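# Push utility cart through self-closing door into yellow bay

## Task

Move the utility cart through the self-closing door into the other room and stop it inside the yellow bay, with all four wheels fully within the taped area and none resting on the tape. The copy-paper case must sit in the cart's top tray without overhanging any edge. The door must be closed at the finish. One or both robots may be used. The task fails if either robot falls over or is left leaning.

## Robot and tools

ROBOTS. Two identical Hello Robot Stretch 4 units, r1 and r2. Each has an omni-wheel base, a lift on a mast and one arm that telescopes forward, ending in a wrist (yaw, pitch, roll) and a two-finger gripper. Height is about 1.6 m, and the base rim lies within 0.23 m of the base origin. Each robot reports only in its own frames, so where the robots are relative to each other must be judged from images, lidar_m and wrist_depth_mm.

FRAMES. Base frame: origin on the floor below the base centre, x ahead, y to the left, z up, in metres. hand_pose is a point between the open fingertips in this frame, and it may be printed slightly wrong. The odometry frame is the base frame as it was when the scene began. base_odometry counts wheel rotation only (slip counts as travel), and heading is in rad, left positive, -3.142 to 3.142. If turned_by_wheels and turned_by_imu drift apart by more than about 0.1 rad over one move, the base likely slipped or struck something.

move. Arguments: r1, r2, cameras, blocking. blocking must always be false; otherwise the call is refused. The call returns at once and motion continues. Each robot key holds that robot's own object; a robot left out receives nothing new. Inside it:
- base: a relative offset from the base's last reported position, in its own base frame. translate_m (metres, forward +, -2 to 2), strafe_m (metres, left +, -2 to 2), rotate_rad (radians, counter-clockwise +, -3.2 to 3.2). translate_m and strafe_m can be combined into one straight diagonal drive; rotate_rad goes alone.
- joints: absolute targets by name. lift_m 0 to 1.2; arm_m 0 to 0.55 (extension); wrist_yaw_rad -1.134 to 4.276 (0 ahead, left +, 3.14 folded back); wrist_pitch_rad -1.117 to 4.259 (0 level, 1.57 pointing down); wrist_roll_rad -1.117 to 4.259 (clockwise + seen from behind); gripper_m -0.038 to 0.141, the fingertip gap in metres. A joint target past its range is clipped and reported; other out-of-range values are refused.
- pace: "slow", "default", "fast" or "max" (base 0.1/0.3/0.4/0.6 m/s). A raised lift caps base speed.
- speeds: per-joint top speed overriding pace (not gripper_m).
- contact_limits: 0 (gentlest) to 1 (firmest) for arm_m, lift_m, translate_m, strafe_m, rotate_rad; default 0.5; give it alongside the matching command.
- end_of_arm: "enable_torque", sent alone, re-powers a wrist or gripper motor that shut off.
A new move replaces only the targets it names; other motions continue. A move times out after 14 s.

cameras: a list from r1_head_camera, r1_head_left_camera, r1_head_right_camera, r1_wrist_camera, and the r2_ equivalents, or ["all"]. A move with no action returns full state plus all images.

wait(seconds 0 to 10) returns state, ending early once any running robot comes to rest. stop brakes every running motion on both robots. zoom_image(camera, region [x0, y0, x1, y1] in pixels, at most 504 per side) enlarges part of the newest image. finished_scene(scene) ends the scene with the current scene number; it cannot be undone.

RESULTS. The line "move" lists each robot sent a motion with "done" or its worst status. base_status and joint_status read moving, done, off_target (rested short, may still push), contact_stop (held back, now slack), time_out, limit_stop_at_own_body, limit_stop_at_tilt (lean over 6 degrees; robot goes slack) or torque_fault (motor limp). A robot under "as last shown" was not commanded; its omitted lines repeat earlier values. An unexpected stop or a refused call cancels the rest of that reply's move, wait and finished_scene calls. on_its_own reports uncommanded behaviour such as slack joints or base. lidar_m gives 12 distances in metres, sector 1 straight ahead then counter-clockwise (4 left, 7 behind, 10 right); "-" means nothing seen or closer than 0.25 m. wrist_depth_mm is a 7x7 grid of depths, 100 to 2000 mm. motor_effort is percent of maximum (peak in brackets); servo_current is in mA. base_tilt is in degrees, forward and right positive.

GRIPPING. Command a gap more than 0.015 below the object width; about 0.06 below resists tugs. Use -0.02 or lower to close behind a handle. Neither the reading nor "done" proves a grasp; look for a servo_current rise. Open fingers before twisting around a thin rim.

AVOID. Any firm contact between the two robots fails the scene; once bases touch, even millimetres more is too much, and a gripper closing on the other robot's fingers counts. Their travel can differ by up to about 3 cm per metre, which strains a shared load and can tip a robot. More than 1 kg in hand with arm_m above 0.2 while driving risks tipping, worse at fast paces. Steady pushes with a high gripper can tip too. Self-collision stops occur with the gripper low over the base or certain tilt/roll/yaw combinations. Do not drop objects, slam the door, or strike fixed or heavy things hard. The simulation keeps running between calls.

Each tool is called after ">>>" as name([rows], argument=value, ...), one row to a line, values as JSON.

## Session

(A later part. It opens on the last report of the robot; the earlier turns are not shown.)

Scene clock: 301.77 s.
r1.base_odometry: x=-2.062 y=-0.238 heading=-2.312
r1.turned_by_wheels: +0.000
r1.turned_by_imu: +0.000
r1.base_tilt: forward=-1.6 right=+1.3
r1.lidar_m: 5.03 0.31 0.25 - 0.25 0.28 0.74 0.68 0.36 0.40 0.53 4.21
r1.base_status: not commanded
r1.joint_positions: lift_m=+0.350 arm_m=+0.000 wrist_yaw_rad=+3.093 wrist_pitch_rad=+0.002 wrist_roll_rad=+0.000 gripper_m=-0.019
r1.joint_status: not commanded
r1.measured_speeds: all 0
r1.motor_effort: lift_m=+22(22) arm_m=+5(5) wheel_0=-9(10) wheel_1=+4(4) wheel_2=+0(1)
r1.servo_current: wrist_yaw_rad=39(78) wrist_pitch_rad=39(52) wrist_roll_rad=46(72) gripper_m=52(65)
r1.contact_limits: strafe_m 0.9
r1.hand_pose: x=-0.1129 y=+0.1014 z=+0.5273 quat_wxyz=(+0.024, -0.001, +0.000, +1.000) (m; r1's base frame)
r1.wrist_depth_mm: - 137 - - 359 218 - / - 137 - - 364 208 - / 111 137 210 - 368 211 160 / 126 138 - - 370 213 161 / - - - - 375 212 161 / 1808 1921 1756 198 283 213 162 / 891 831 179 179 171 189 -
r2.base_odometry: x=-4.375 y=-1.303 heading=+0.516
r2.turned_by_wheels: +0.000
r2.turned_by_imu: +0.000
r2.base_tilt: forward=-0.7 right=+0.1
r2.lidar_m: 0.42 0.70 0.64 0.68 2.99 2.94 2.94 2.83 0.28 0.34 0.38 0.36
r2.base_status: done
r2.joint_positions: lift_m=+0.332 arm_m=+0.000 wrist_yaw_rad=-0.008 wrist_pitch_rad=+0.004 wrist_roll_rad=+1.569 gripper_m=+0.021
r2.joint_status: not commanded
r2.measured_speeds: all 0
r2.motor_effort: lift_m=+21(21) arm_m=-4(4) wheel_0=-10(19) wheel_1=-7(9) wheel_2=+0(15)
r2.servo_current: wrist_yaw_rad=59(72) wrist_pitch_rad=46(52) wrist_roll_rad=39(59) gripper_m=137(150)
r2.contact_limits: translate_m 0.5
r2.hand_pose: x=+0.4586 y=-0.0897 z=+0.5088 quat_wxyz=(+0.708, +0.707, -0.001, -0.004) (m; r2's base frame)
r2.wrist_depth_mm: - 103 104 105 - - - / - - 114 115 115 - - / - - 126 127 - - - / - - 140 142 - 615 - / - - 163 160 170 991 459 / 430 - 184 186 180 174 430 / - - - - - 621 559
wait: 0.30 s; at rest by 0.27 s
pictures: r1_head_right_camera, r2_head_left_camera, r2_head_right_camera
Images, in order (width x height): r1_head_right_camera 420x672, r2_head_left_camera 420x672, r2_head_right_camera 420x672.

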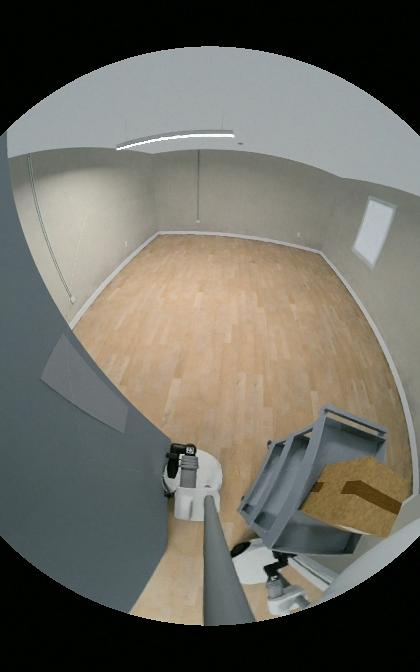

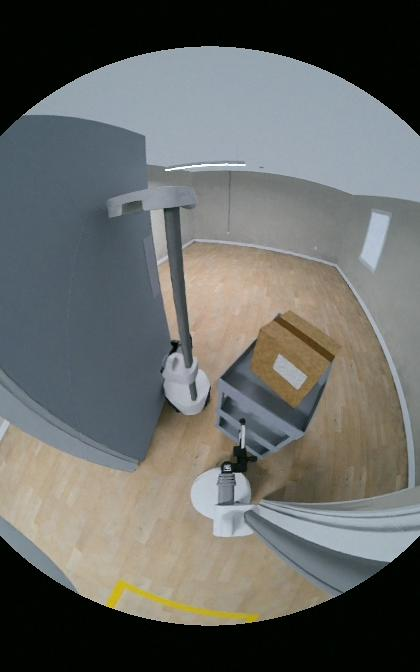

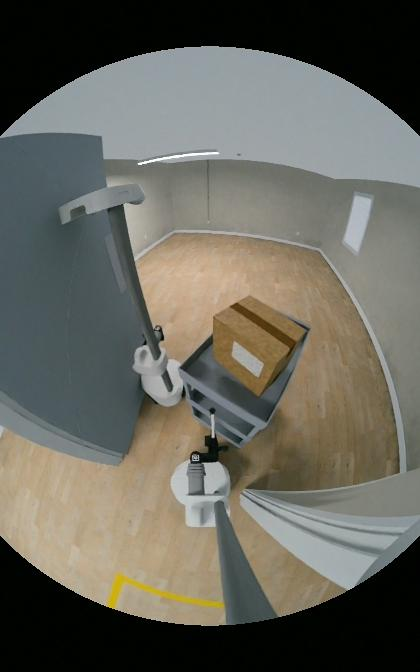

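>>> move(blocking=false, r2={"base":{"translate_m":-0.364,"strafe_m":0.172},"pace":"slow","contact_limits":{"translate_m":0.5}})

>>> wait(seconds=8)

>>> wait(seconds=0.3, cameras=["r2_head_left_camera","r2_head_right_camera","r1_head_right_camera"])

>>> zoom_image(camera="r2_head_left_camera", region=[60, 280, 420, 640])

>>> zoom_image(camera="r2_head_right_camera", region=[60, 280, 420, 640])

Scene clock: 314.67 s.
move: r2 moving
r1: as last shown
r1.lidar_m: 5.03 0.29 0.25 - 0.25 0.26 0.69 0.68 0.38 0.38 0.55 4.23
r1.motor_effort: lift_m=+22(22) arm_m=+5(5) wheel_0=-10(10) wheel_1=+4(4) wheel_2=+0(1)
r1.servo_current: wrist_yaw_rad=39(65) wrist_pitch_rad=39(52) wrist_roll_rad=39(59) gripper_m=52(59)
r1.contact_limits: strafe_m 0.9
r1.wrist_depth_mm: - 137 - - 359 217 - / - 137 - - 364 208 - / 111 138 209 - 368 210 160 / 127 138 - - 373 213 160 / - - - - 377 212 162 / 1808 1983 1756 198 286 213 161 / 878 842 179 179 170 189 -
r2.base_odometry: x=-4.389 y=-1.304 heading=+0.515
r2.turned_by_wheels: -0.001
r2.turned_by_imu: -0.001
r2.base_tilt: forward=-0.6 right=+0.1
r2.lidar_m: 0.41 0.71 0.65 0.68 3.04 2.93 2.92 2.80 0.30 0.31 0.37 0.36
r2.base_status: translate_m moving; strafe_m moving
r2.joint_positions: lift_m=+0.332 arm_m=+0.000 wrist_yaw_rad=-0.008 wrist_pitch_rad=+0.004 wrist_roll_rad=+1.569 gripper_m=+0.021
r2.joint_status: not commanded
r2.measured_speeds: translate_m=-0.049 strafe_m=+0.023 rotate_rad=-0.002 lift_m=+0.000 arm_m=+0.000 wrist_yaw_rad=+0.000 wrist_pitch_rad=+0.000 wrist_roll_rad=+0.000
r2.motor_effort: lift_m=+20(21) arm_m=-4(4) wheel_0=-14(18) wheel_1=-7(8) wheel_2=+6(7)
r2.servo_current: wrist_yaw_rad=52(65) wrist_pitch_rad=46(46) wrist_roll_rad=52(52) gripper_m=137(143)
r2.contact_limits: translate_m 0.5
r2.hand_pose: x=+0.4586 y=-0.0897 z=+0.5088 quat_wxyz=(+0.708, +0.707, -0.001, -0.004) (m; r2's base frame)
r2.wrist_depth_mm: - 104 104 105 - - - / - - 114 115 115 - - / - - 126 127 - - - / - - 141 142 - 615 - / - - 164 160 171 991 459 / 421 - 184 186 180 174 430 / - - - - - 603 564
pictures: none

Scene clock: 319.37 s.
earlier move: r2 done
r1.base_odometry: x=-2.062 y=-0.238 heading=-2.312
r1.turned_by_wheels: +0.000
r1.turned_by_imu: +0.000
r1.base_tilt: forward=-1.5 right=+1.3
r1.lidar_m: 5.06 0.31 0.25 - 0.25 0.28 0.69 0.58 0.59 0.64 2.89 4.21
r1.base_status: not commanded
r1.joint_positions: lift_m=+0.350 arm_m=+0.000 wrist_yaw_rad=+3.093 wrist_pitch_rad=+0.002 wrist_roll_rad=+0.000 gripper_m=-0.019
r1.joint_status: not commanded
r1.measured_speeds: all 0
r1.motor_effort: lift_m=+22(22) arm_m=+4(5) wheel_0=-9(10) wheel_1=+4(4) wheel_2=+0(1)
r1.servo_current: wrist_yaw_rad=46(72) wrist_pitch_rad=39(52) wrist_roll_rad=46(65) gripper_m=52(59)
r1.contact_limits: strafe_m 0.9
r1.hand_pose: x=-0.1129 y=+0.1014 z=+0.5273 quat_wxyz=(+0.024, -0.001, +0.000, +1.000) (m; r1's base frame)
r1.wrist_depth_mm: - 137 - - 357 218 - / - 138 - - 362 208 - / 111 137 209 - 366 210 160 / 127 138 - - 368 213 160 / 137 - - - 375 212 161 / 1983 1229 1229 198 286 213 161 / 976 715 171 179 170 189 -
r2.base_odometry: x=-4.777 y=-1.332 heading=+0.515
r2.turned_by_wheels: +0.000
r2.turned_by_imu: -0.003
r2.base_tilt: forward=-0.6 right=+0.1
r2.lidar_m: 0.42 0.71 0.68 2.48 2.91 2.54 2.55 2.58 2.25 0.49 0.30 0.28
r2.base_status: done
r2.joint_positions: lift_m=+0.332 arm_m=+0.000 wrist_yaw_rad=-0.010 wrist_pitch_rad=+0.004 wrist_roll_rad=+1.569 gripper_m=+0.021
r2.joint_status: not commanded
r2.measured_speeds: all 0
r2.motor_effort: lift_m=+21(21) arm_m=-4(4) wheel_0=-11(18) wheel_1=-6(9) wheel_2=+0(7)
r2.servo_current: wrist_yaw_rad=72(72) wrist_pitch_rad=46(52) wrist_roll_rad=46(65) gripper_m=137(150)
r2.contact_limits: translate_m 0.5
r2.hand_pose: x=+0.4584 y=-0.0903 z=+0.5088 quat_wxyz=(+0.708, +0.707, -0.002, -0.005) (m; r2's base frame)
r2.wrist_depth_mm: - - - - - - - / - - - - - - - / - - - - - - - / - - 114 115 111 866 459 / - - 142 144 152 854 430 / 854 820 181 205 180 172 691 / 324 320 324 - 330 336 676
wait: 4.70 of 8 s (r2 has come to rest)
pictures: none

Scene clock: 319.67 s.
r1.base_odometry: x=-2.062 y=-0.238 heading=-2.312
r1.turned_by_wheels: +0.000
r1.turned_by_imu: +0.000
r1.base_tilt: forward=-1.6 right=+1.3
r1.lidar_m: 5.04 0.27 0.25 - 0.25 0.28 0.67 0.57 0.59 0.66 2.91 4.22
r1.base_status: not commanded
r1.joint_positions: lift_m=+0.350 arm_m=+0.000 wrist_yaw_rad=+3.093 wrist_pitch_rad=+0.002 wrist_roll_rad=+0.000 gripper_m=-0.019
r1.joint_status: not commanded
r1.measured_speeds: all 0
r1.motor_effort: lift_m=+22(22) arm_m=+4(5) wheel_0=-10(10) wheel_1=+4(4) wheel_2=+0(1)
r1.servo_current: wrist_yaw_rad=52(72) wrist_pitch_rad=39(52) wrist_roll_rad=59(65) gripper_m=59(59)
r1.contact_limits: strafe_m 0.9
r1.hand_pose: x=-0.1129 y=+0.1014 z=+0.5273 quat_wxyz=(+0.024, -0.001, +0.000, +1.000) (m; r1's base frame)
r1.wrist_depth_mm: - 137 - - 359 219 - / - 138 - - 362 208 - / 111 138 210 - 366 209 160 / 127 138 - - 370 211 160 / 137 - - - 375 213 162 / 1921 1229 1205 198 285 213 161 / 960 715 171 179 170 189 -
r2.base_odometry: x=-4.777 y=-1.332 heading=+0.515
r2.turned_by_wheels: +0.000
r2.turned_by_imu: +0.000
r2.base_tilt: forward=-0.7 right=+0.1
r2.lidar_m: 0.41 0.71 0.63 2.49 2.92 2.55 2.56 2.60 2.24 0.50 0.30 0.31
r2.base_status: done
r2.joint_positions: lift_m=+0.332 arm_m=+0.000 wrist_yaw_rad=-0.010 wrist_pitch_rad=+0.004 wrist_roll_rad=+1.569 gripper_m=+0.021
r2.joint_status: not commanded
r2.measured_speeds: all 0
r2.motor_effort: lift_m=+21(21) arm_m=-4(4) wheel_0=-11(18) wheel_1=-5(9) wheel_2=+0(7)
r2.servo_current: wrist_yaw_rad=65(72) wrist_pitch_rad=52(52) wrist_roll_rad=46(65) gripper_m=143(150)
r2.contact_limits: translate_m 0.5
r2.hand_pose: x=+0.4584 y=-0.0903 z=+0.5088 quat_wxyz=(+0.708, +0.707, -0.002, -0.005) (m; r2's base frame)
r2.wrist_depth_mm: - - - - - - - / - - - - - - - / - - - - - - - / - - 114 115 111 878 459 / - - 142 144 152 854 433 / 878 831 181 205 179 172 683 / 325 322 322 - 332 334 683
wait: 0.30 s; at rest by 0.27 s
pictures: r1_head_right_camera, r2_head_left_camera, r2_head_right_camera
Images, in order (width x height): r1_head_right_camera 420x672, r2_head_left_camera 420x672, r2_head_right_camera 420x672.

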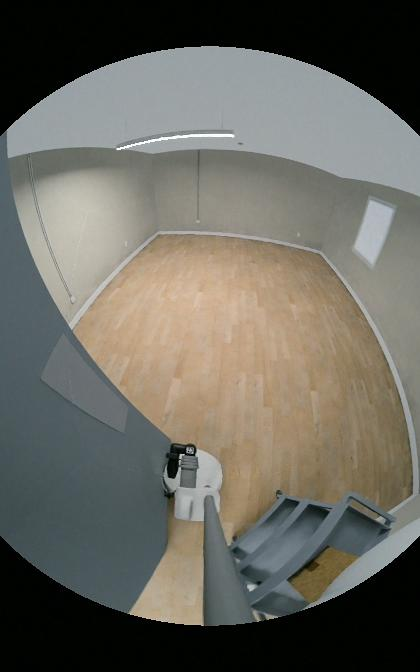

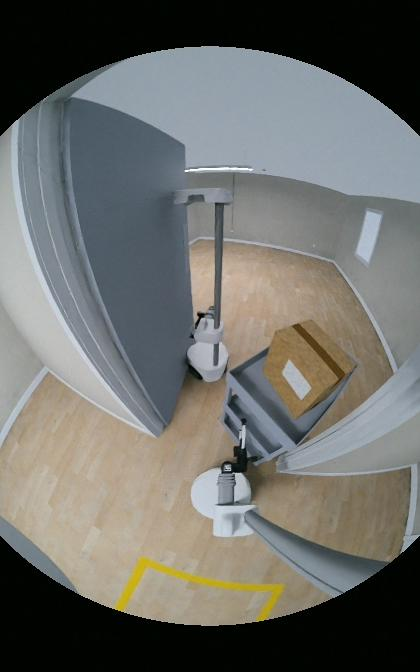

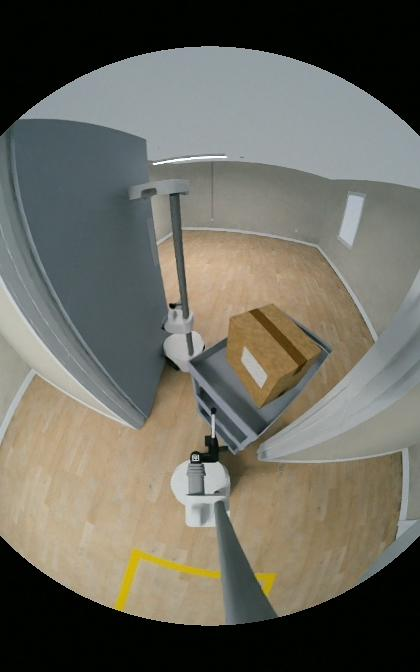

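Scaled by 1.400 from the camera's 420x672 image, which has a finer 600x960 frame.

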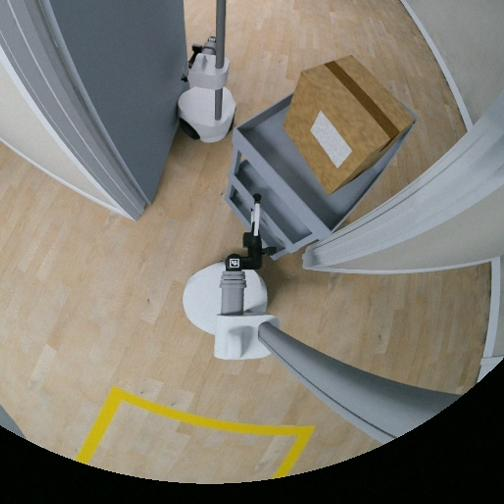

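Scaled by 1.400 from the camera's 420x672 image, which has a finer 600x960 frame.

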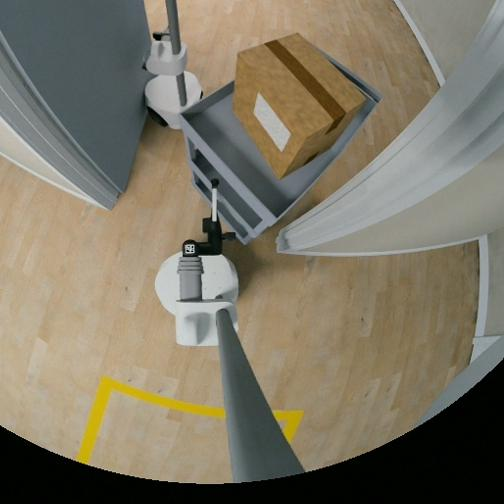

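>>> zoom_image(camera="r1_head_right_camera", region=[220, 440, 420, 640])

Scaled by 2.520 from the camera's 420x672 image, which has a finer 600x960 frame.

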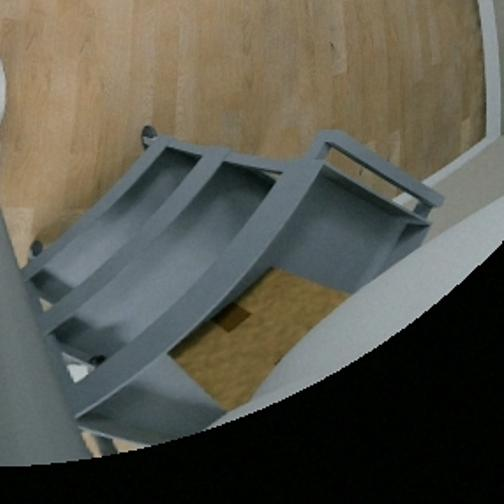

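>>> move(blocking=false, r2={"base":{"translate_m":-0.19,"strafe_m":0.155},"pace":"slow","contact_limits":{"translate_m":0.4}})

>>> wait(seconds=8)

>>> wait(seconds=0.3, cameras=["r2_head_left_camera","r2_head_right_camera","r1_head_right_camera","r2_wrist_camera"])

>>> zoom_image(camera="r2_head_left_camera", region=[60, 280, 420, 640])

>>> zoom_image(camera="r2_head_right_camera", region=[60, 280, 420, 640])

>>> zoom_image(camera="r1_head_right_camera", region=[220, 440, 420, 640])

Scene clock: 354.03 s.
move: r2 moving
r1: as last shown
r1.lidar_m: 5.05 0.30 0.25 - 0.25 0.28 0.72 0.59 0.59 0.68 2.90 4.23
r1.motor_effort: lift_m=+22(22) arm_m=+5(5) wheel_0=-9(10) wheel_1=+4(4) wheel_2=+0(1)
r1.servo_current: wrist_yaw_rad=46(59) wrist_pitch_rad=39(52) wrist_roll_rad=46(72) gripper_m=52(59)
r1.contact_limits: strafe_m 0.9
r1.wrist_depth_mm: - 137 - - 359 218 - / - 137 - - 364 208 - / 111 138 210 - 368 211 160 / 127 138 - - 373 212 160 / 137 - - - 377 213 161 / 1983 1138 1229 198 286 213 161 / 991 715 172 180 171 189 -
r2.base_odometry: x=-4.790 y=-1.330 heading=+0.514
r2.turned_by_wheels: -0.001
r2.turned_by_imu: +0.000
r2.base_tilt: forward=-0.7 right=+0.1
r2.lidar_m: 0.38 0.69 0.69 2.47 2.93 2.51 2.53 2.58 2.26 0.57 0.31 0.31
r2.base_status: translate_m moving; strafe_m moving
r2.joint_positions: lift_m=+0.332 arm_m=+0.000 wrist_yaw_rad=-0.011 wrist_pitch_rad=+0.004 wrist_roll_rad=+1.569 gripper_m=+0.021
r2.joint_status: not commanded
r2.measured_speeds: translate_m=-0.040 strafe_m=+0.033 rotate_rad=+0.000 lift_m=+0.000 arm_m=+0.000 wrist_yaw_rad=-0.013 wrist_pitch_rad=+0.000 wrist_roll_rad=+0.000
r2.motor_effort: lift_m=+21(21) arm_m=-4(4) wheel_0=-16(20) wheel_1=+3(5) wheel_2=+3(5)
r2.servo_current: wrist_yaw_rad=65(72) wrist_pitch_rad=46(46) wrist_roll_rad=46(52) gripper_m=137(150)
r2.contact_limits: translate_m 0.4
r2.hand_pose: x=+0.4583 y=-0.0907 z=+0.5088 quat_wxyz=(+0.708, +0.707, -0.003, -0.005) (m; r2's base frame)
r2.wrist_depth_mm: - - - - - - - / - - - - - - - / - - - - - - - / - - 115 121 113 866 459 / - - 144 153 154 878 430 / 866 842 181 206 180 171 691 / 324 319 322 - 327 329 683
pictures: none

Scene clock: 357.20 s.
earlier move: r2 done
r1.base_odometry: x=-2.062 y=-0.238 heading=-2.312
r1.turned_by_wheels: +0.000
r1.turned_by_imu: +0.000
r1.base_tilt: forward=-1.6 right=+1.3
r1.lidar_m: 5.05 0.29 0.25 - 0.25 0.27 0.71 0.65 0.67 2.70 2.89 4.24
r1.base_status: not commanded
r1.joint_positions: lift_m=+0.350 arm_m=+0.000 wrist_yaw_rad=+3.093 wrist_pitch_rad=+0.002 wrist_roll_rad=+0.000 gripper_m=-0.019
r1.joint_status: not commanded
r1.measured_speeds: all 0
r1.motor_effort: lift_m=+22(22) arm_m=+4(5) wheel_0=-9(10) wheel_1=+4(4) wheel_2=+1(1)
r1.servo_current: wrist_yaw_rad=52(78) wrist_pitch_rad=39(52) wrist_roll_rad=39(72) gripper_m=52(65)
r1.contact_limits: strafe_m 0.9
r1.hand_pose: x=-0.1129 y=+0.1014 z=+0.5273 quat_wxyz=(+0.024, -0.001, +0.000, +1.000) (m; r1's base frame)
r1.wrist_depth_mm: - 137 - - 355 218 - / - 137 - - 366 209 - / 111 137 209 - 366 209 160 / 127 138 287 - 370 212 160 / 750 - - - 375 213 161 / - 1576 917 198 285 213 161 / - 139 171 180 171 189 -
r2.base_odometry: x=-5.018 y=-1.291 heading=+0.515
r2.turned_by_wheels: +0.000
r2.turned_by_imu: -0.002
r2.base_tilt: forward=-0.7 right=+0.1
r2.lidar_m: 0.41 0.71 1.00 2.41 2.65 2.32 2.32 2.72 2.35 0.98 0.31 0.30
r2.base_status: done
r2.joint_positions: lift_m=+0.332 arm_m=+0.000 wrist_yaw_rad=-0.015 wrist_pitch_rad=+0.004 wrist_roll_rad=+1.569 gripper_m=+0.021
r2.joint_status: not commanded
r2.measured_speeds: all 0
r2.motor_effort: lift_m=+21(21) arm_m=-4(4) wheel_0=-10(21) wheel_1=+5(5) wheel_2=+2(5)
r2.servo_current: wrist_yaw_rad=78(91) wrist_pitch_rad=46(52) wrist_roll_rad=39(65) gripper_m=143(150)
r2.contact_limits: translate_m 0.4
r2.hand_pose: x=+0.4580 y=-0.0916 z=+0.5088 quat_wxyz=(+0.708, +0.707, -0.004, -0.007) (m; r2's base frame)
r2.wrist_depth_mm: - - - - - - - / - - - - - - - / - - - - - - - / - - 112 109 110 - 449 / - - 138 138 139 946 433 / - 178 182 190 178 170 691 / 332 325 329 - - 334 691
wait: 3.17 of 8 s (r2 has come to rest)
pictures: none

Scene clock: 357.50 s.
r1.base_odometry: x=-2.062 y=-0.238 heading=-2.312
r1.turned_by_wheels: +0.000
r1.turned_by_imu: +0.000
r1.base_tilt: forward=-1.6 right=+1.2
r1.lidar_m: 5.02 0.27 0.25 - 0.25 0.28 0.71 0.66 0.66 2.71 2.90 4.24
r1.base_status: not commanded
r1.joint_positions: lift_m=+0.350 arm_m=+0.000 wrist_yaw_rad=+3.093 wrist_pitch_rad=+0.002 wrist_roll_rad=+0.000 gripper_m=-0.019
r1.joint_status: not commanded
r1.measured_speeds: all 0
r1.motor_effort: lift_m=+22(22) arm_m=+5(5) wheel_0=-10(10) wheel_1=+4(4) wheel_2=+0(1)
r1.servo_current: wrist_yaw_rad=46(78) wrist_pitch_rad=39(52) wrist_roll_rad=46(72) gripper_m=59(65)
r1.contact_limits: strafe_m 0.9
r1.hand_pose: x=-0.1129 y=+0.1014 z=+0.5273 quat_wxyz=(+0.024, -0.001, +0.000, +1.000) (m; r1's base frame)
r1.wrist_depth_mm: - 137 - - 355 218 - / - 137 - - 362 210 - / 111 138 209 - 368 210 160 / 127 138 287 - 373 211 160 / 741 - - - 375 213 161 / - 1537 917 198 285 215 161 / - 139 171 180 170 190 -
r2.base_odometry: x=-5.018 y=-1.291 heading=+0.515
r2.turned_by_wheels: +0.000
r2.turned_by_imu: +0.000
r2.base_tilt: forward=-0.7 right=+0.1
r2.lidar_m: 0.41 0.72 0.98 2.42 2.69 2.31 2.32 2.71 2.32 1.01 0.31 0.30
r2.base_status: done
r2.joint_positions: lift_m=+0.332 arm_m=+0.000 wrist_yaw_rad=-0.015 wrist_pitch_rad=+0.004 wrist_roll_rad=+1.569 gripper_m=+0.021
r2.joint_status: not commanded
r2.measured_speeds: all 0
r2.motor_effort: lift_m=+21(21) arm_m=-3(4) wheel_0=-10(21) wheel_1=+5(5) wheel_2=+2(5)
r2.servo_current: wrist_yaw_rad=78(91) wrist_pitch_rad=46(52) wrist_roll_rad=46(65) gripper_m=150(150)
r2.contact_limits: translate_m 0.4
r2.hand_pose: x=+0.4580 y=-0.0916 z=+0.5088 quat_wxyz=(+0.708, +0.707, -0.004, -0.007) (m; r2's base frame)
r2.wrist_depth_mm: - - - - - - - / - - - - - - - / - - - - - - - / - - 113 109 110 - 449 / - - 138 138 139 931 433 / - 178 182 190 178 170 683 / 330 324 330 - - 334 691
wait: 0.30 s; at rest by 0.27 s
pictures: r1_head_right_camera, r2_head_left_camera, r2_head_right_camera, r2_wrist_camera
Images, in order (width x height): r1_head_right_camera 420x672, r2_head_left_camera 420x672, r2_head_right_camera 420x672, r2_wrist_camera 616x392.

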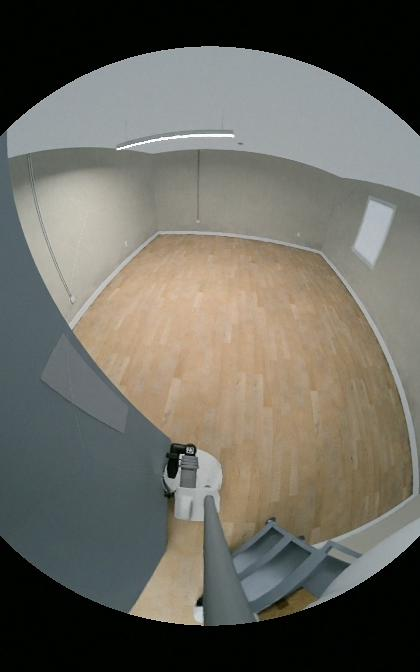

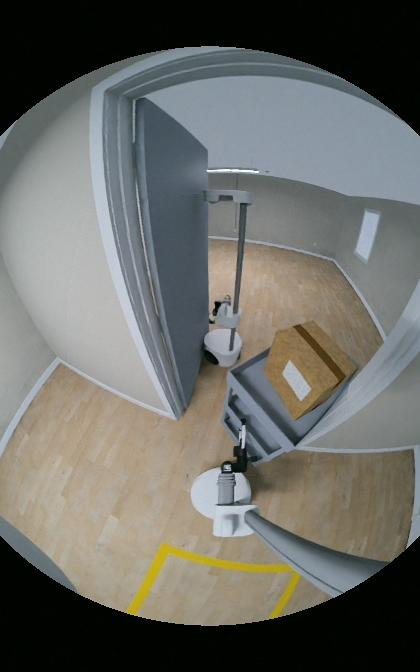

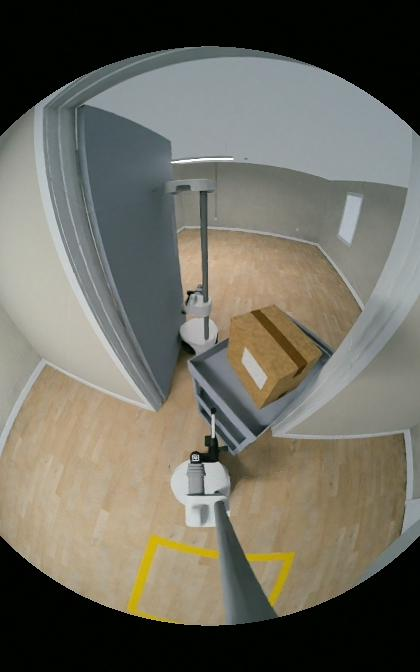

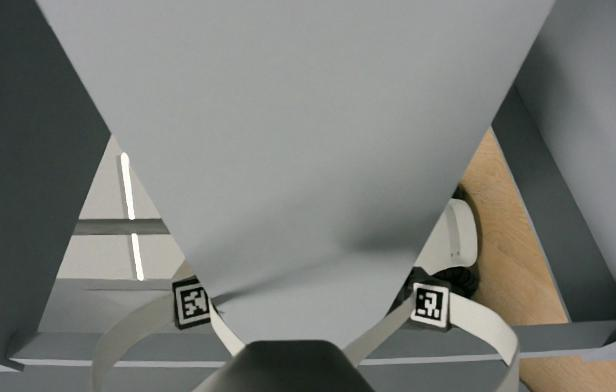

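Scaled by 1.400 from the camera's 420x672 image, which has a finer 600x960 frame.

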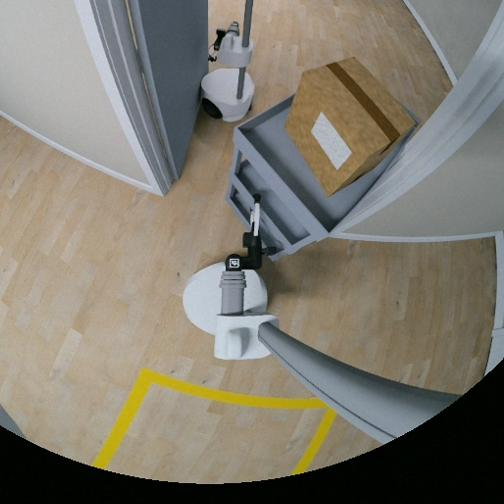

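Scaled by 1.400 from the camera's 420x672 image, which has a finer 600x960 frame.

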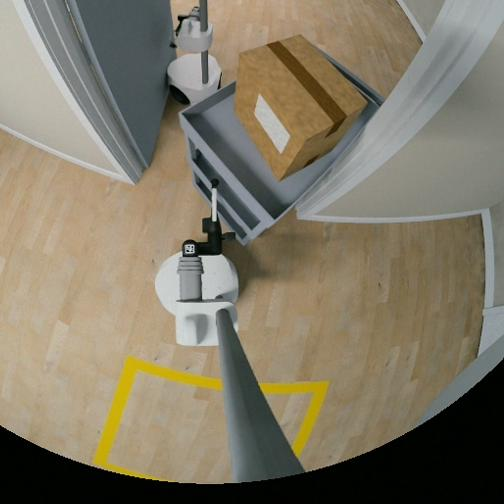

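Scaled by 2.520 from the camera's 420x672 image, which has a finer 600x960 frame.

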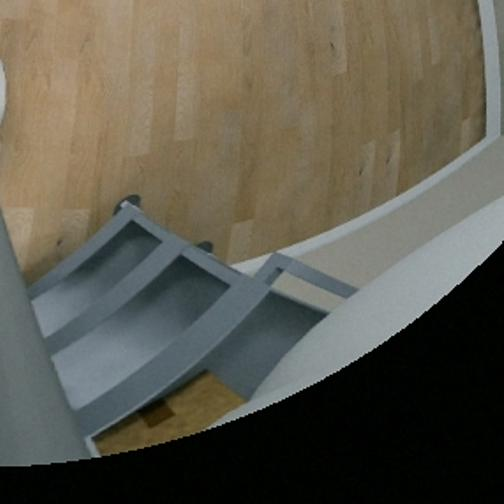

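>>> move(blocking=false, r2={"base":{"translate_m":-0.126,"strafe_m":0.202},"pace":"slow","contact_limits":{"translate_m":0.4}})

>>> wait(seconds=8)

>>> wait(seconds=0.3, cameras=["r2_head_left_camera","r2_head_right_camera","r1_head_right_camera","r2_wrist_camera"])

>>> zoom_image(camera="r2_head_left_camera", region=[60, 280, 420, 640])

>>> zoom_image(camera="r2_head_right_camera", region=[60, 280, 420, 640])

>>> zoom_image(camera="r1_head_right_camera", region=[220, 440, 420, 640])

Scene clock: 369.23 s.
move: r2 moving
r1: as last shown
r1.base_tilt: forward=-1.6 right=+1.3
r1.lidar_m: 5.03 0.27 0.25 - 0.25 0.26 0.71 0.65 0.65 2.72 2.92 4.24
r1.motor_effort: lift_m=+22(22) arm_m=+5(5) wheel_0=-9(10) wheel_1=+4(4) wheel_2=+1(1)
r1.servo_current: wrist_yaw_rad=52(65) wrist_pitch_rad=46(46) wrist_roll_rad=33(59) gripper_m=59(59)
r1.contact_limits: strafe_m 0.9
r1.wrist_depth_mm: - 137 - - 362 219 - / - 137 - - 364 208 - / 111 138 209 - 366 210 160 / 127 138 287 - 375 211 160 / 732 - - - 375 213 161 / - 1537 946 199 286 213 162 / - 139 171 180 170 189 -
r2.base_odometry: x=-5.029 y=-1.285 heading=+0.514
r2.turned_by_wheels: -0.001
r2.turned_by_imu: -0.001
r2.base_tilt: forward=-0.6 right=+0.0
r2.lidar_m: 0.41 0.71 1.01 2.41 2.67 2.33 2.31 2.72 2.34 1.01 0.29 0.29
r2.base_status: translate_m moving; strafe_m moving
r2.joint_positions: lift_m=+0.332 arm_m=+0.000 wrist_yaw_rad=-0.015 wrist_pitch_rad=+0.004 wrist_roll_rad=+1.569 gripper_m=+0.021
r2.joint_status: not commanded
r2.measured_speeds: translate_m=-0.026 strafe_m=+0.041 rotate_rad=-0.005 lift_m=+0.000 arm_m=+0.000 wrist_yaw_rad=+0.000 wrist_pitch_rad=+0.000 wrist_roll_rad=+0.000
r2.motor_effort: lift_m=+21(21) arm_m=-4(4) wheel_0=-17(17) wheel_1=+5(6) wheel_2=+3(5)
r2.servo_current: wrist_yaw_rad=85(98) wrist_pitch_rad=39(46) wrist_roll_rad=39(52) gripper_m=137(143)
r2.contact_limits: translate_m 0.4
r2.hand_pose: x=+0.4580 y=-0.0916 z=+0.5088 quat_wxyz=(+0.708, +0.707, -0.004, -0.007) (m; r2's base frame)
r2.wrist_depth_mm: - - - - - - - / - - - - - - - / - - - - - - - / - - 111 116 108 854 455 / - - 141 141 142 931 433 / - 178 182 206 178 170 691 / 330 324 327 - 334 327 661
pictures: none

Scene clock: 372.40 s.
earlier move: r2 done
r1.base_odometry: x=-2.062 y=-0.238 heading=-2.312
r1.turned_by_wheels: +0.000
r1.turned_by_imu: +0.000
r1.base_tilt: forward=-1.6 right=+1.3
r1.lidar_m: 5.03 0.28 0.25 - 0.25 0.27 0.71 0.66 1.14 2.71 2.92 4.26
r1.base_status: not commanded
r1.joint_positions: lift_m=+0.350 arm_m=+0.000 wrist_yaw_rad=+3.093 wrist_pitch_rad=+0.002 wrist_roll_rad=+0.000 gripper_m=-0.019
r1.joint_status: not commanded
r1.measured_speeds: all 0
r1.motor_effort: lift_m=+22(22) arm_m=+4(5) wheel_0=-10(10) wheel_1=+4(4) wheel_2=+0(1)
r1.servo_current: wrist_yaw_rad=52(65) wrist_pitch_rad=39(52) wrist_roll_rad=46(65) gripper_m=52(59)
r1.contact_limits: strafe_m 0.9
r1.hand_pose: x=-0.1129 y=+0.1014 z=+0.5273 quat_wxyz=(+0.024, -0.001, +0.000, +1.000) (m; r1's base frame)
r1.wrist_depth_mm: - 137 - - 359 218 - / - 137 1618 - 364 208 - / 111 138 209 - 368 210 160 / 127 138 267 - 373 211 160 / 668 - - - 375 213 161 / - - 1281 198 285 213 161 / - 132 163 180 171 189 -
r2.base_odometry: x=-5.227 y=-1.177 heading=+0.514
r2.turned_by_wheels: +0.000
r2.turned_by_imu: -0.002
r2.base_tilt: forward=-0.7 right=+0.1
r2.lidar_m: 0.41 0.76 1.33 2.25 2.48 2.16 2.15 2.54 2.49 1.33 0.28 0.31
r2.base_status: done
r2.joint_positions: lift_m=+0.332 arm_m=+0.000 wrist_yaw_rad=-0.015 wrist_pitch_rad=+0.004 wrist_roll_rad=+1.569 gripper_m=+0.021
r2.joint_status: not commanded
r2.measured_speeds: all 0
r2.motor_effort: lift_m=+21(21) arm_m=-4(4) wheel_0=-9(20) wheel_1=+3(6) wheel_2=+0(5)
r2.servo_current: wrist_yaw_rad=78(98) wrist_pitch_rad=46(52) wrist_roll_rad=46(65) gripper_m=143(150)
r2.contact_limits: translate_m 0.4
r2.hand_pose: x=+0.4580 y=-0.0916 z=+0.5088 quat_wxyz=(+0.708, +0.707, -0.004, -0.007) (m; r2's base frame)
r2.wrist_depth_mm: - - - - - - - / - - - - - - - / - - - - - - - / - - 113 109 110 - 449 / - - 138 139 140 917 433 / 338 161 183 193 179 171 691 / 329 330 330 - - 329 -
wait: 3.17 of 8 s (r2 has come to rest)
pictures: none

Scene clock: 372.70 s.
r1.base_odometry: x=-2.062 y=-0.238 heading=-2.312
r1.turned_by_wheels: +0.000
r1.turned_by_imu: +0.000
r1.base_tilt: forward=-1.6 right=+1.3
r1.lidar_m: 5.04 0.25 0.25 - 0.25 0.28 0.71 0.66 1.16 2.73 2.90 4.22
r1.base_status: not commanded
r1.joint_positions: lift_m=+0.350 arm_m=+0.000 wrist_yaw_rad=+3.093 wrist_pitch_rad=+0.002 wrist_roll_rad=+0.000 gripper_m=-0.019
r1.joint_status: not commanded
r1.measured_speeds: all 0
r1.motor_effort: lift_m=+22(22) arm_m=+4(5) wheel_0=-9(10) wheel_1=+4(4) wheel_2=+0(1)
r1.servo_current: wrist_yaw_rad=52(65) wrist_pitch_rad=33(52) wrist_roll_rad=39(65) gripper_m=52(59)
r1.contact_limits: strafe_m 0.9
r1.hand_pose: x=-0.1129 y=+0.1014 z=+0.5273 quat_wxyz=(+0.024, -0.001, +0.000, +1.000) (m; r1's base frame)
r1.wrist_depth_mm: - 137 - - 357 218 - / - 137 1661 - 364 209 - / 111 137 209 - 366 210 160 / 127 138 268 - 373 212 160 / 668 - - - 377 213 161 / 1863 - 1281 198 283 214 161 / - 133 163 180 170 189 -
r2.base_odometry: x=-5.227 y=-1.177 heading=+0.514
r2.turned_by_wheels: +0.000
r2.turned_by_imu: +0.000
r2.base_tilt: forward=-0.7 right=+0.1
r2.lidar_m: 0.41 0.76 1.35 2.25 2.50 2.15 2.14 2.50 2.49 1.34 0.30 0.30
r2.base_status: done
r2.joint_positions: lift_m=+0.332 arm_m=+0.000 wrist_yaw_rad=-0.015 wrist_pitch_rad=+0.004 wrist_roll_rad=+1.569 gripper_m=+0.021
r2.joint_status: not commanded
r2.measured_speeds: all 0
r2.motor_effort: lift_m=+21(21) arm_m=-4(4) wheel_0=-9(20) wheel_1=+2(6) wheel_2=-1(5)
r2.servo_current: wrist_yaw_rad=91(98) wrist_pitch_rad=46(52) wrist_roll_rad=46(65) gripper_m=143(150)
r2.contact_limits: translate_m 0.4
r2.hand_pose: x=+0.4580 y=-0.0916 z=+0.5088 quat_wxyz=(+0.708, +0.707, -0.004, -0.007) (m; r2's base frame)
r2.wrist_depth_mm: - - - - - - - / - - - - - - - / - - - - - - - / - - 113 109 110 - 445 / - - 138 139 139 931 433 / 336 162 183 193 179 171 691 / 329 332 332 - - 330 -
wait: 0.30 s; at rest by 0.27 s
pictures: r1_head_right_camera, r2_head_left_camera, r2_head_right_camera, r2_wrist_camera
Images, in order (width x height): r1_head_right_camera 420x672, r2_head_left_camera 420x672, r2_head_right_camera 420x672, r2_wrist_camera 616x392.

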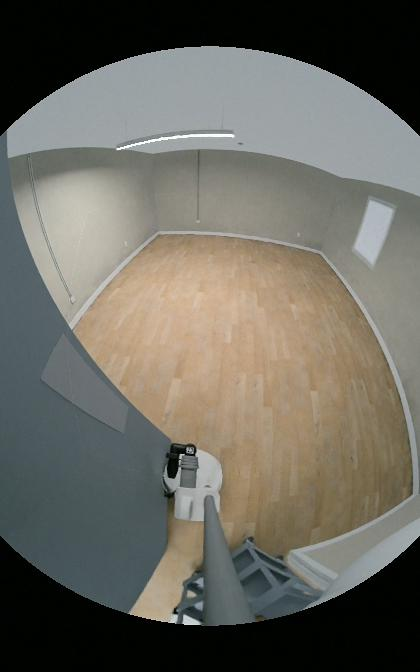

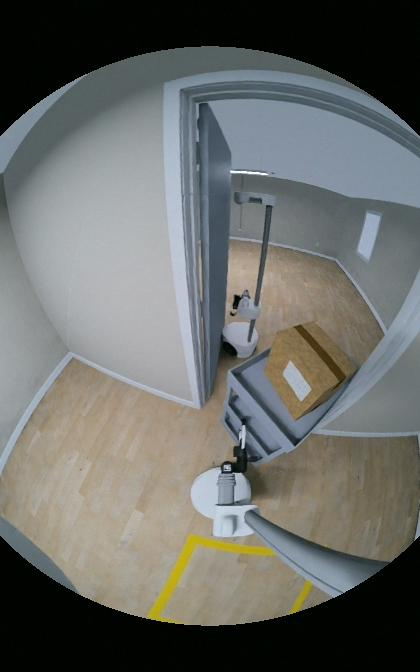

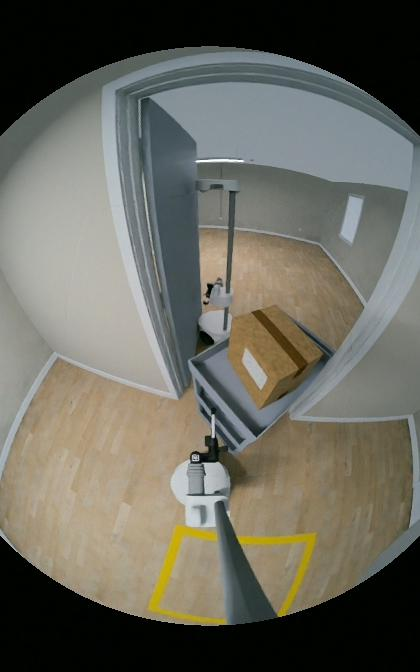

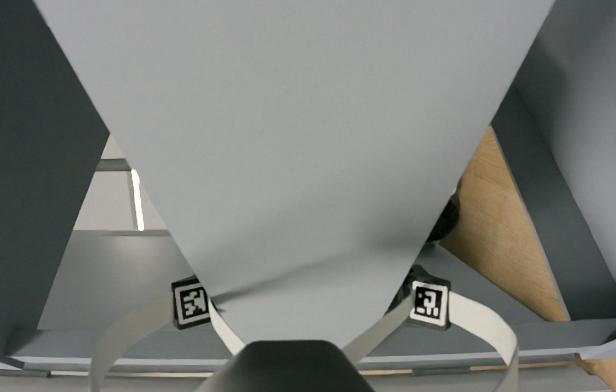

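Scaled by 1.400 from the camera's 420x672 image, which has a finer 600x960 frame.

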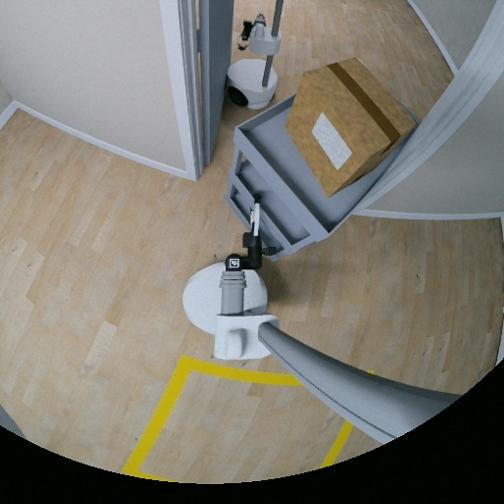

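Scaled by 1.400 from the camera's 420x672 image, which has a finer 600x960 frame.

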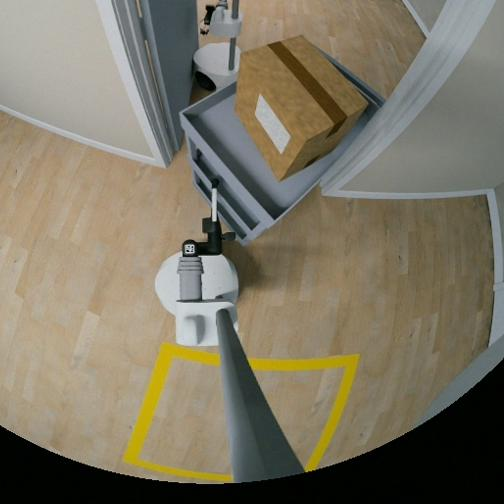

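Scaled by 2.520 from the camera's 420x672 image, which has a finer 600x960 frame.

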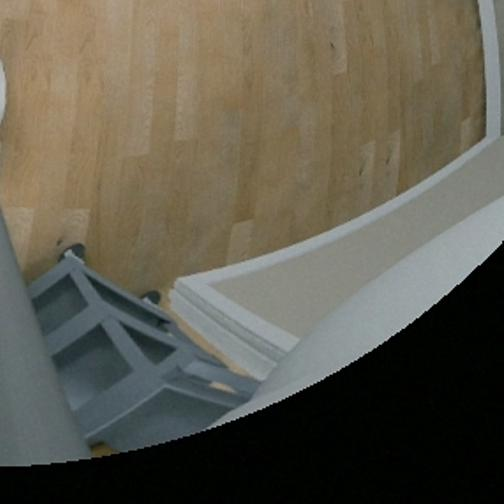

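>>> move(blocking=false, r2={"base":{"translate_m":-0.231,"strafe_m":0.263},"pace":"slow","contact_limits":{"translate_m":0.4}})

>>> wait(seconds=8)

>>> wait(seconds=0.3, cameras=["r2_head_left_camera","r2_head_right_camera","r1_head_right_camera","r2_wrist_camera"])

>>> zoom_image(camera="r2_head_left_camera", region=[60, 280, 420, 640])

>>> zoom_image(camera="r2_head_right_camera", region=[60, 280, 420, 640])

>>> zoom_image(camera="r1_head_right_camera", region=[150, 440, 350, 640])

Scene clock: 382.30 s.
move: r2 moving
r1: as last shown
r1.lidar_m: 5.04 0.30 0.25 - 0.25 0.26 0.70 0.65 1.14 2.72 2.92 4.22
r1.motor_effort: lift_m=+22(22) arm_m=+4(5) wheel_0=-9(10) wheel_1=+4(4) wheel_2=+0(0)
r1.servo_current: wrist_yaw_rad=39(85) wrist_pitch_rad=46(46) wrist_roll_rad=65(65) gripper_m=46(59)
r1.contact_limits: strafe_m 0.9
r1.wrist_depth_mm: - 137 - - 359 219 - / - 137 1708 - 364 208 - / 111 137 209 - 368 210 160 / 127 138 273 - 375 212 160 / 661 - - - 373 213 161 / 1921 - 186 198 285 213 161 / - 132 163 179 170 190 -
r2.base_odometry: x=-5.239 y=-1.173 heading=+0.514
r2.turned_by_wheels: +0.000
r2.turned_by_imu: +0.000
r2.base_tilt: forward=-0.7 right=+0.1
r2.lidar_m: 0.42 0.77 1.39 2.24 2.48 2.15 2.14 2.51 2.51 1.37 0.30 0.32
r2.base_status: translate_m moving; strafe_m moving
r2.joint_positions: lift_m=+0.332 arm_m=+0.000 wrist_yaw_rad=-0.015 wrist_pitch_rad=+0.004 wrist_roll_rad=+1.569 gripper_m=+0.021
r2.joint_status: not commanded
r2.measured_speeds: translate_m=-0.032 strafe_m=+0.037 rotate_rad=+0.003 lift_m=+0.000 arm_m=+0.000 wrist_yaw_rad=+0.000 wrist_pitch_rad=+0.000 wrist_roll_rad=+0.000
r2.motor_effort: lift_m=+21(21) arm_m=-4(4) wheel_0=-13(19) wheel_1=+4(6) wheel_2=+6(6)
r2.servo_current: wrist_yaw_rad=85(85) wrist_pitch_rad=46(46) wrist_roll_rad=52(52) gripper_m=143(150)
r2.contact_limits: translate_m 0.4
r2.hand_pose: x=+0.4580 y=-0.0916 z=+0.5088 quat_wxyz=(+0.708, +0.707, -0.004, -0.007) (m; r2's base frame)
r2.wrist_depth_mm: - - - - - - - / - - - - - - - / - - - - - - - / - - 113 109 110 820 452 / - - 138 139 140 931 430 / 338 161 183 193 179 166 691 / 329 327 329 - 332 330 -
pictures: none

Scene clock: 386.57 s.
earlier move: r2 done
r1.base_odometry: x=-2.062 y=-0.238 heading=-2.312
r1.turned_by_wheels: +0.000
r1.turned_by_imu: +0.000
r1.base_tilt: forward=-1.6 right=+1.3
r1.lidar_m: 5.04 0.28 0.25 - 0.25 0.25 0.74 0.83 1.14 2.72 2.88 4.25
r1.base_status: not commanded
r1.joint_positions: lift_m=+0.350 arm_m=+0.000 wrist_yaw_rad=+3.093 wrist_pitch_rad=+0.002 wrist_roll_rad=+0.000 gripper_m=-0.019
r1.joint_status: not commanded
r1.measured_speeds: all 0
r1.motor_effort: lift_m=+22(22) arm_m=+5(5) wheel_0=-9(10) wheel_1=+4(4) wheel_2=+0(1)
r1.servo_current: wrist_yaw_rad=59(85) wrist_pitch_rad=46(52) wrist_roll_rad=59(72) gripper_m=52(59)
r1.contact_limits: strafe_m 0.9
r1.hand_pose: x=-0.1129 y=+0.1014 z=+0.5273 quat_wxyz=(+0.024, -0.001, +0.000, +1.000) (m; r1's base frame)
r1.wrist_depth_mm: - 137 - - 359 218 - / - 137 1138 - 364 208 - / 111 138 208 - 368 210 160 / 127 138 236 1921 373 213 160 / - - - - 377 213 161 / 1983 - 186 198 287 214 161 / 1366 1118 171 179 170 189 -
r2.base_odometry: x=-5.557 y=-1.062 heading=+0.515
r2.turned_by_wheels: +0.001
r2.turned_by_imu: +0.001
r2.base_tilt: forward=-0.6 right=+0.0
r2.lidar_m: 0.39 1.13 1.96 2.03 2.17 1.83 1.84 2.17 2.68 1.94 0.32 0.30
r2.base_status: done
r2.joint_positions: lift_m=+0.332 arm_m=+0.000 wrist_yaw_rad=+0.000 wrist_pitch_rad=+0.004 wrist_roll_rad=+1.569 gripper_m=+0.021
r2.joint_status: not commanded
r2.measured_speeds: all 0
r2.motor_effort: lift_m=+21(21) arm_m=-4(4) wheel_0=-2(19) wheel_1=+4(6) wheel_2=+10(11)
r2.servo_current: wrist_yaw_rad=52(91) wrist_pitch_rad=39(52) wrist_roll_rad=46(65) gripper_m=137(150)
r2.contact_limits: translate_m 0.4
r2.hand_pose: x=+0.4593 y=-0.0876 z=+0.5088 quat_wxyz=(+0.708, +0.707, +0.001, -0.002) (m; r2's base frame)
r2.wrist_depth_mm: - - - - - - - / - - - - - - - / - - - - - - - / - - 112 108 109 - 459 / - - 136 137 139 - - / - 169 185 186 177 166 683 / 324 322 324 - 327 327 691
wait: 4.27 of 8 s (r2 has come to rest)
pictures: none

Scene clock: 386.87 s.
r1.base_odometry: x=-2.062 y=-0.238 heading=-2.312
r1.turned_by_wheels: +0.000
r1.turned_by_imu: +0.000
r1.base_tilt: forward=-1.6 right=+1.3
r1.lidar_m: 5.03 0.30 0.25 - 0.25 0.27 0.72 0.85 1.14 2.73 2.91 4.23
r1.base_status: not commanded
r1.joint_positions: lift_m=+0.350 arm_m=+0.000 wrist_yaw_rad=+3.093 wrist_pitch_rad=+0.002 wrist_roll_rad=+0.000 gripper_m=-0.019
r1.joint_status: not commanded
r1.measured_speeds: all 0
r1.motor_effort: lift_m=+22(22) arm_m=+4(5) wheel_0=-9(10) wheel_1=+4(4) wheel_2=+0(1)
r1.servo_current: wrist_yaw_rad=52(85) wrist_pitch_rad=46(52) wrist_roll_rad=52(72) gripper_m=59(59)
r1.contact_limits: strafe_m 0.9
r1.hand_pose: x=-0.1129 y=+0.1014 z=+0.5273 quat_wxyz=(+0.024, -0.001, +0.000, +1.000) (m; r1's base frame)
r1.wrist_depth_mm: - 137 - - 355 218 - / - 137 1138 - 364 209 - / 111 138 208 - 366 210 160 / 127 138 236 1863 370 211 160 / - - - - 375 213 161 / 1983 - 186 198 286 213 161 / 1397 1118 171 179 170 189 -
r2.base_odometry: x=-5.557 y=-1.062 heading=+0.515
r2.turned_by_wheels: +0.000
r2.turned_by_imu: +0.000
r2.base_tilt: forward=-0.6 right=+0.1
r2.lidar_m: 0.40 1.12 1.95 2.04 2.14 1.87 1.85 2.17 2.65 1.91 0.29 0.31
r2.base_status: done
r2.joint_positions: lift_m=+0.332 arm_m=+0.000 wrist_yaw_rad=+0.000 wrist_pitch_rad=+0.004 wrist_roll_rad=+1.569 gripper_m=+0.021
r2.joint_status: not commanded
r2.measured_speeds: all 0
r2.motor_effort: lift_m=+21(21) arm_m=-3(4) wheel_0=-2(19) wheel_1=+5(6) wheel_2=+10(11)
r2.servo_current: wrist_yaw_rad=52(91) wrist_pitch_rad=46(52) wrist_roll_rad=39(65) gripper_m=143(150)
r2.contact_limits: translate_m 0.4
r2.hand_pose: x=+0.4593 y=-0.0876 z=+0.5088 quat_wxyz=(+0.708, +0.707, +0.001, -0.002) (m; r2's base frame)
r2.wrist_depth_mm: - - - - - - - / - - - - - - - / - - - - - - - / - - 112 109 109 - 462 / - - 136 137 139 - - / - 169 184 187 177 165 691 / 327 322 322 - 329 329 691
wait: 0.30 s; at rest by 0.27 s
pictures: r1_head_right_camera, r2_head_left_camera, r2_head_right_camera, r2_wrist_camera
Images, in order (width x height): r1_head_right_camera 420x672, r2_head_left_camera 420x672, r2_head_right_camera 420x672, r2_wrist_camera 616x392.

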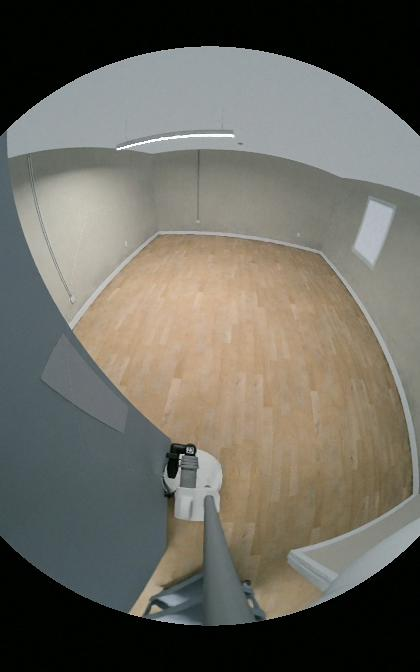

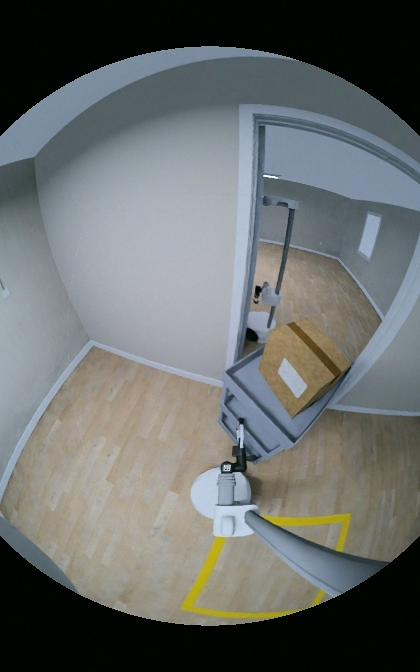

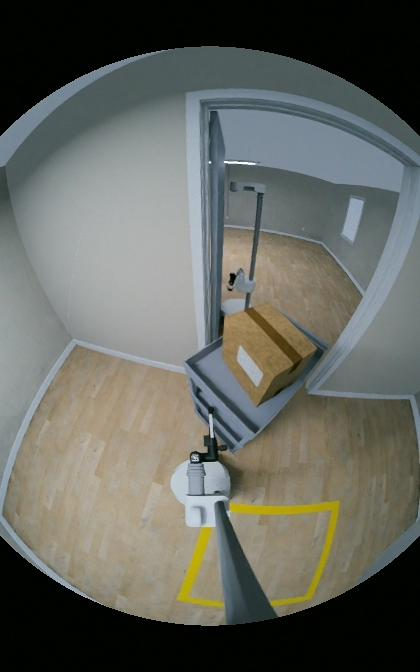

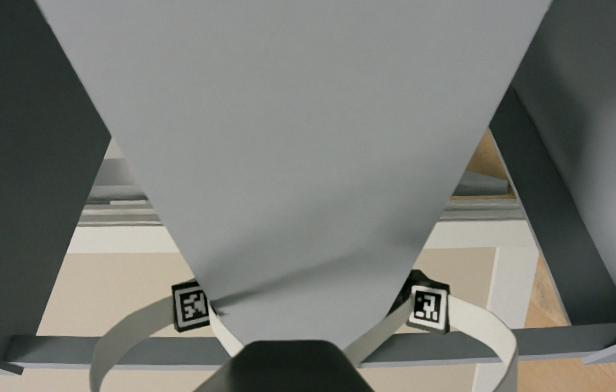

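Scaled by 1.400 from the camera's 420x672 image, which has a finer 600x960 frame.

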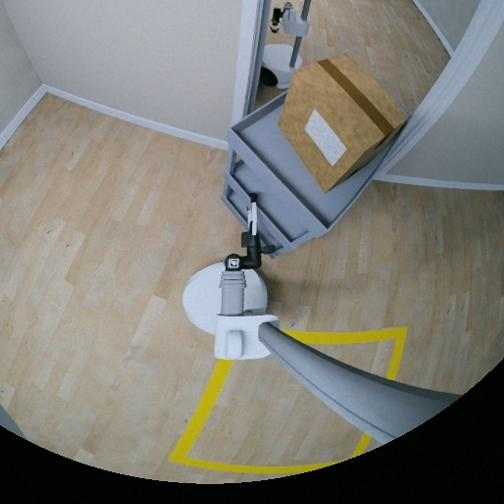

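Scaled by 1.400 from the camera's 420x672 image, which has a finer 600x960 frame.

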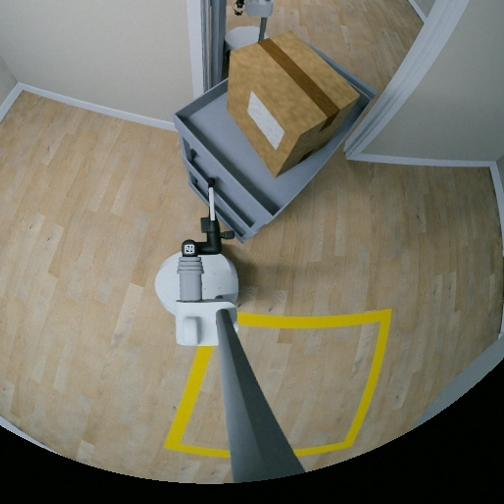

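Scaled by 2.520 from the camera's 420x672 image, which has a finer 600x960 frame.

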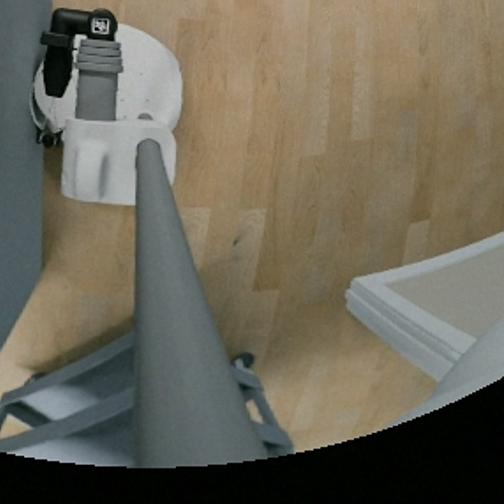

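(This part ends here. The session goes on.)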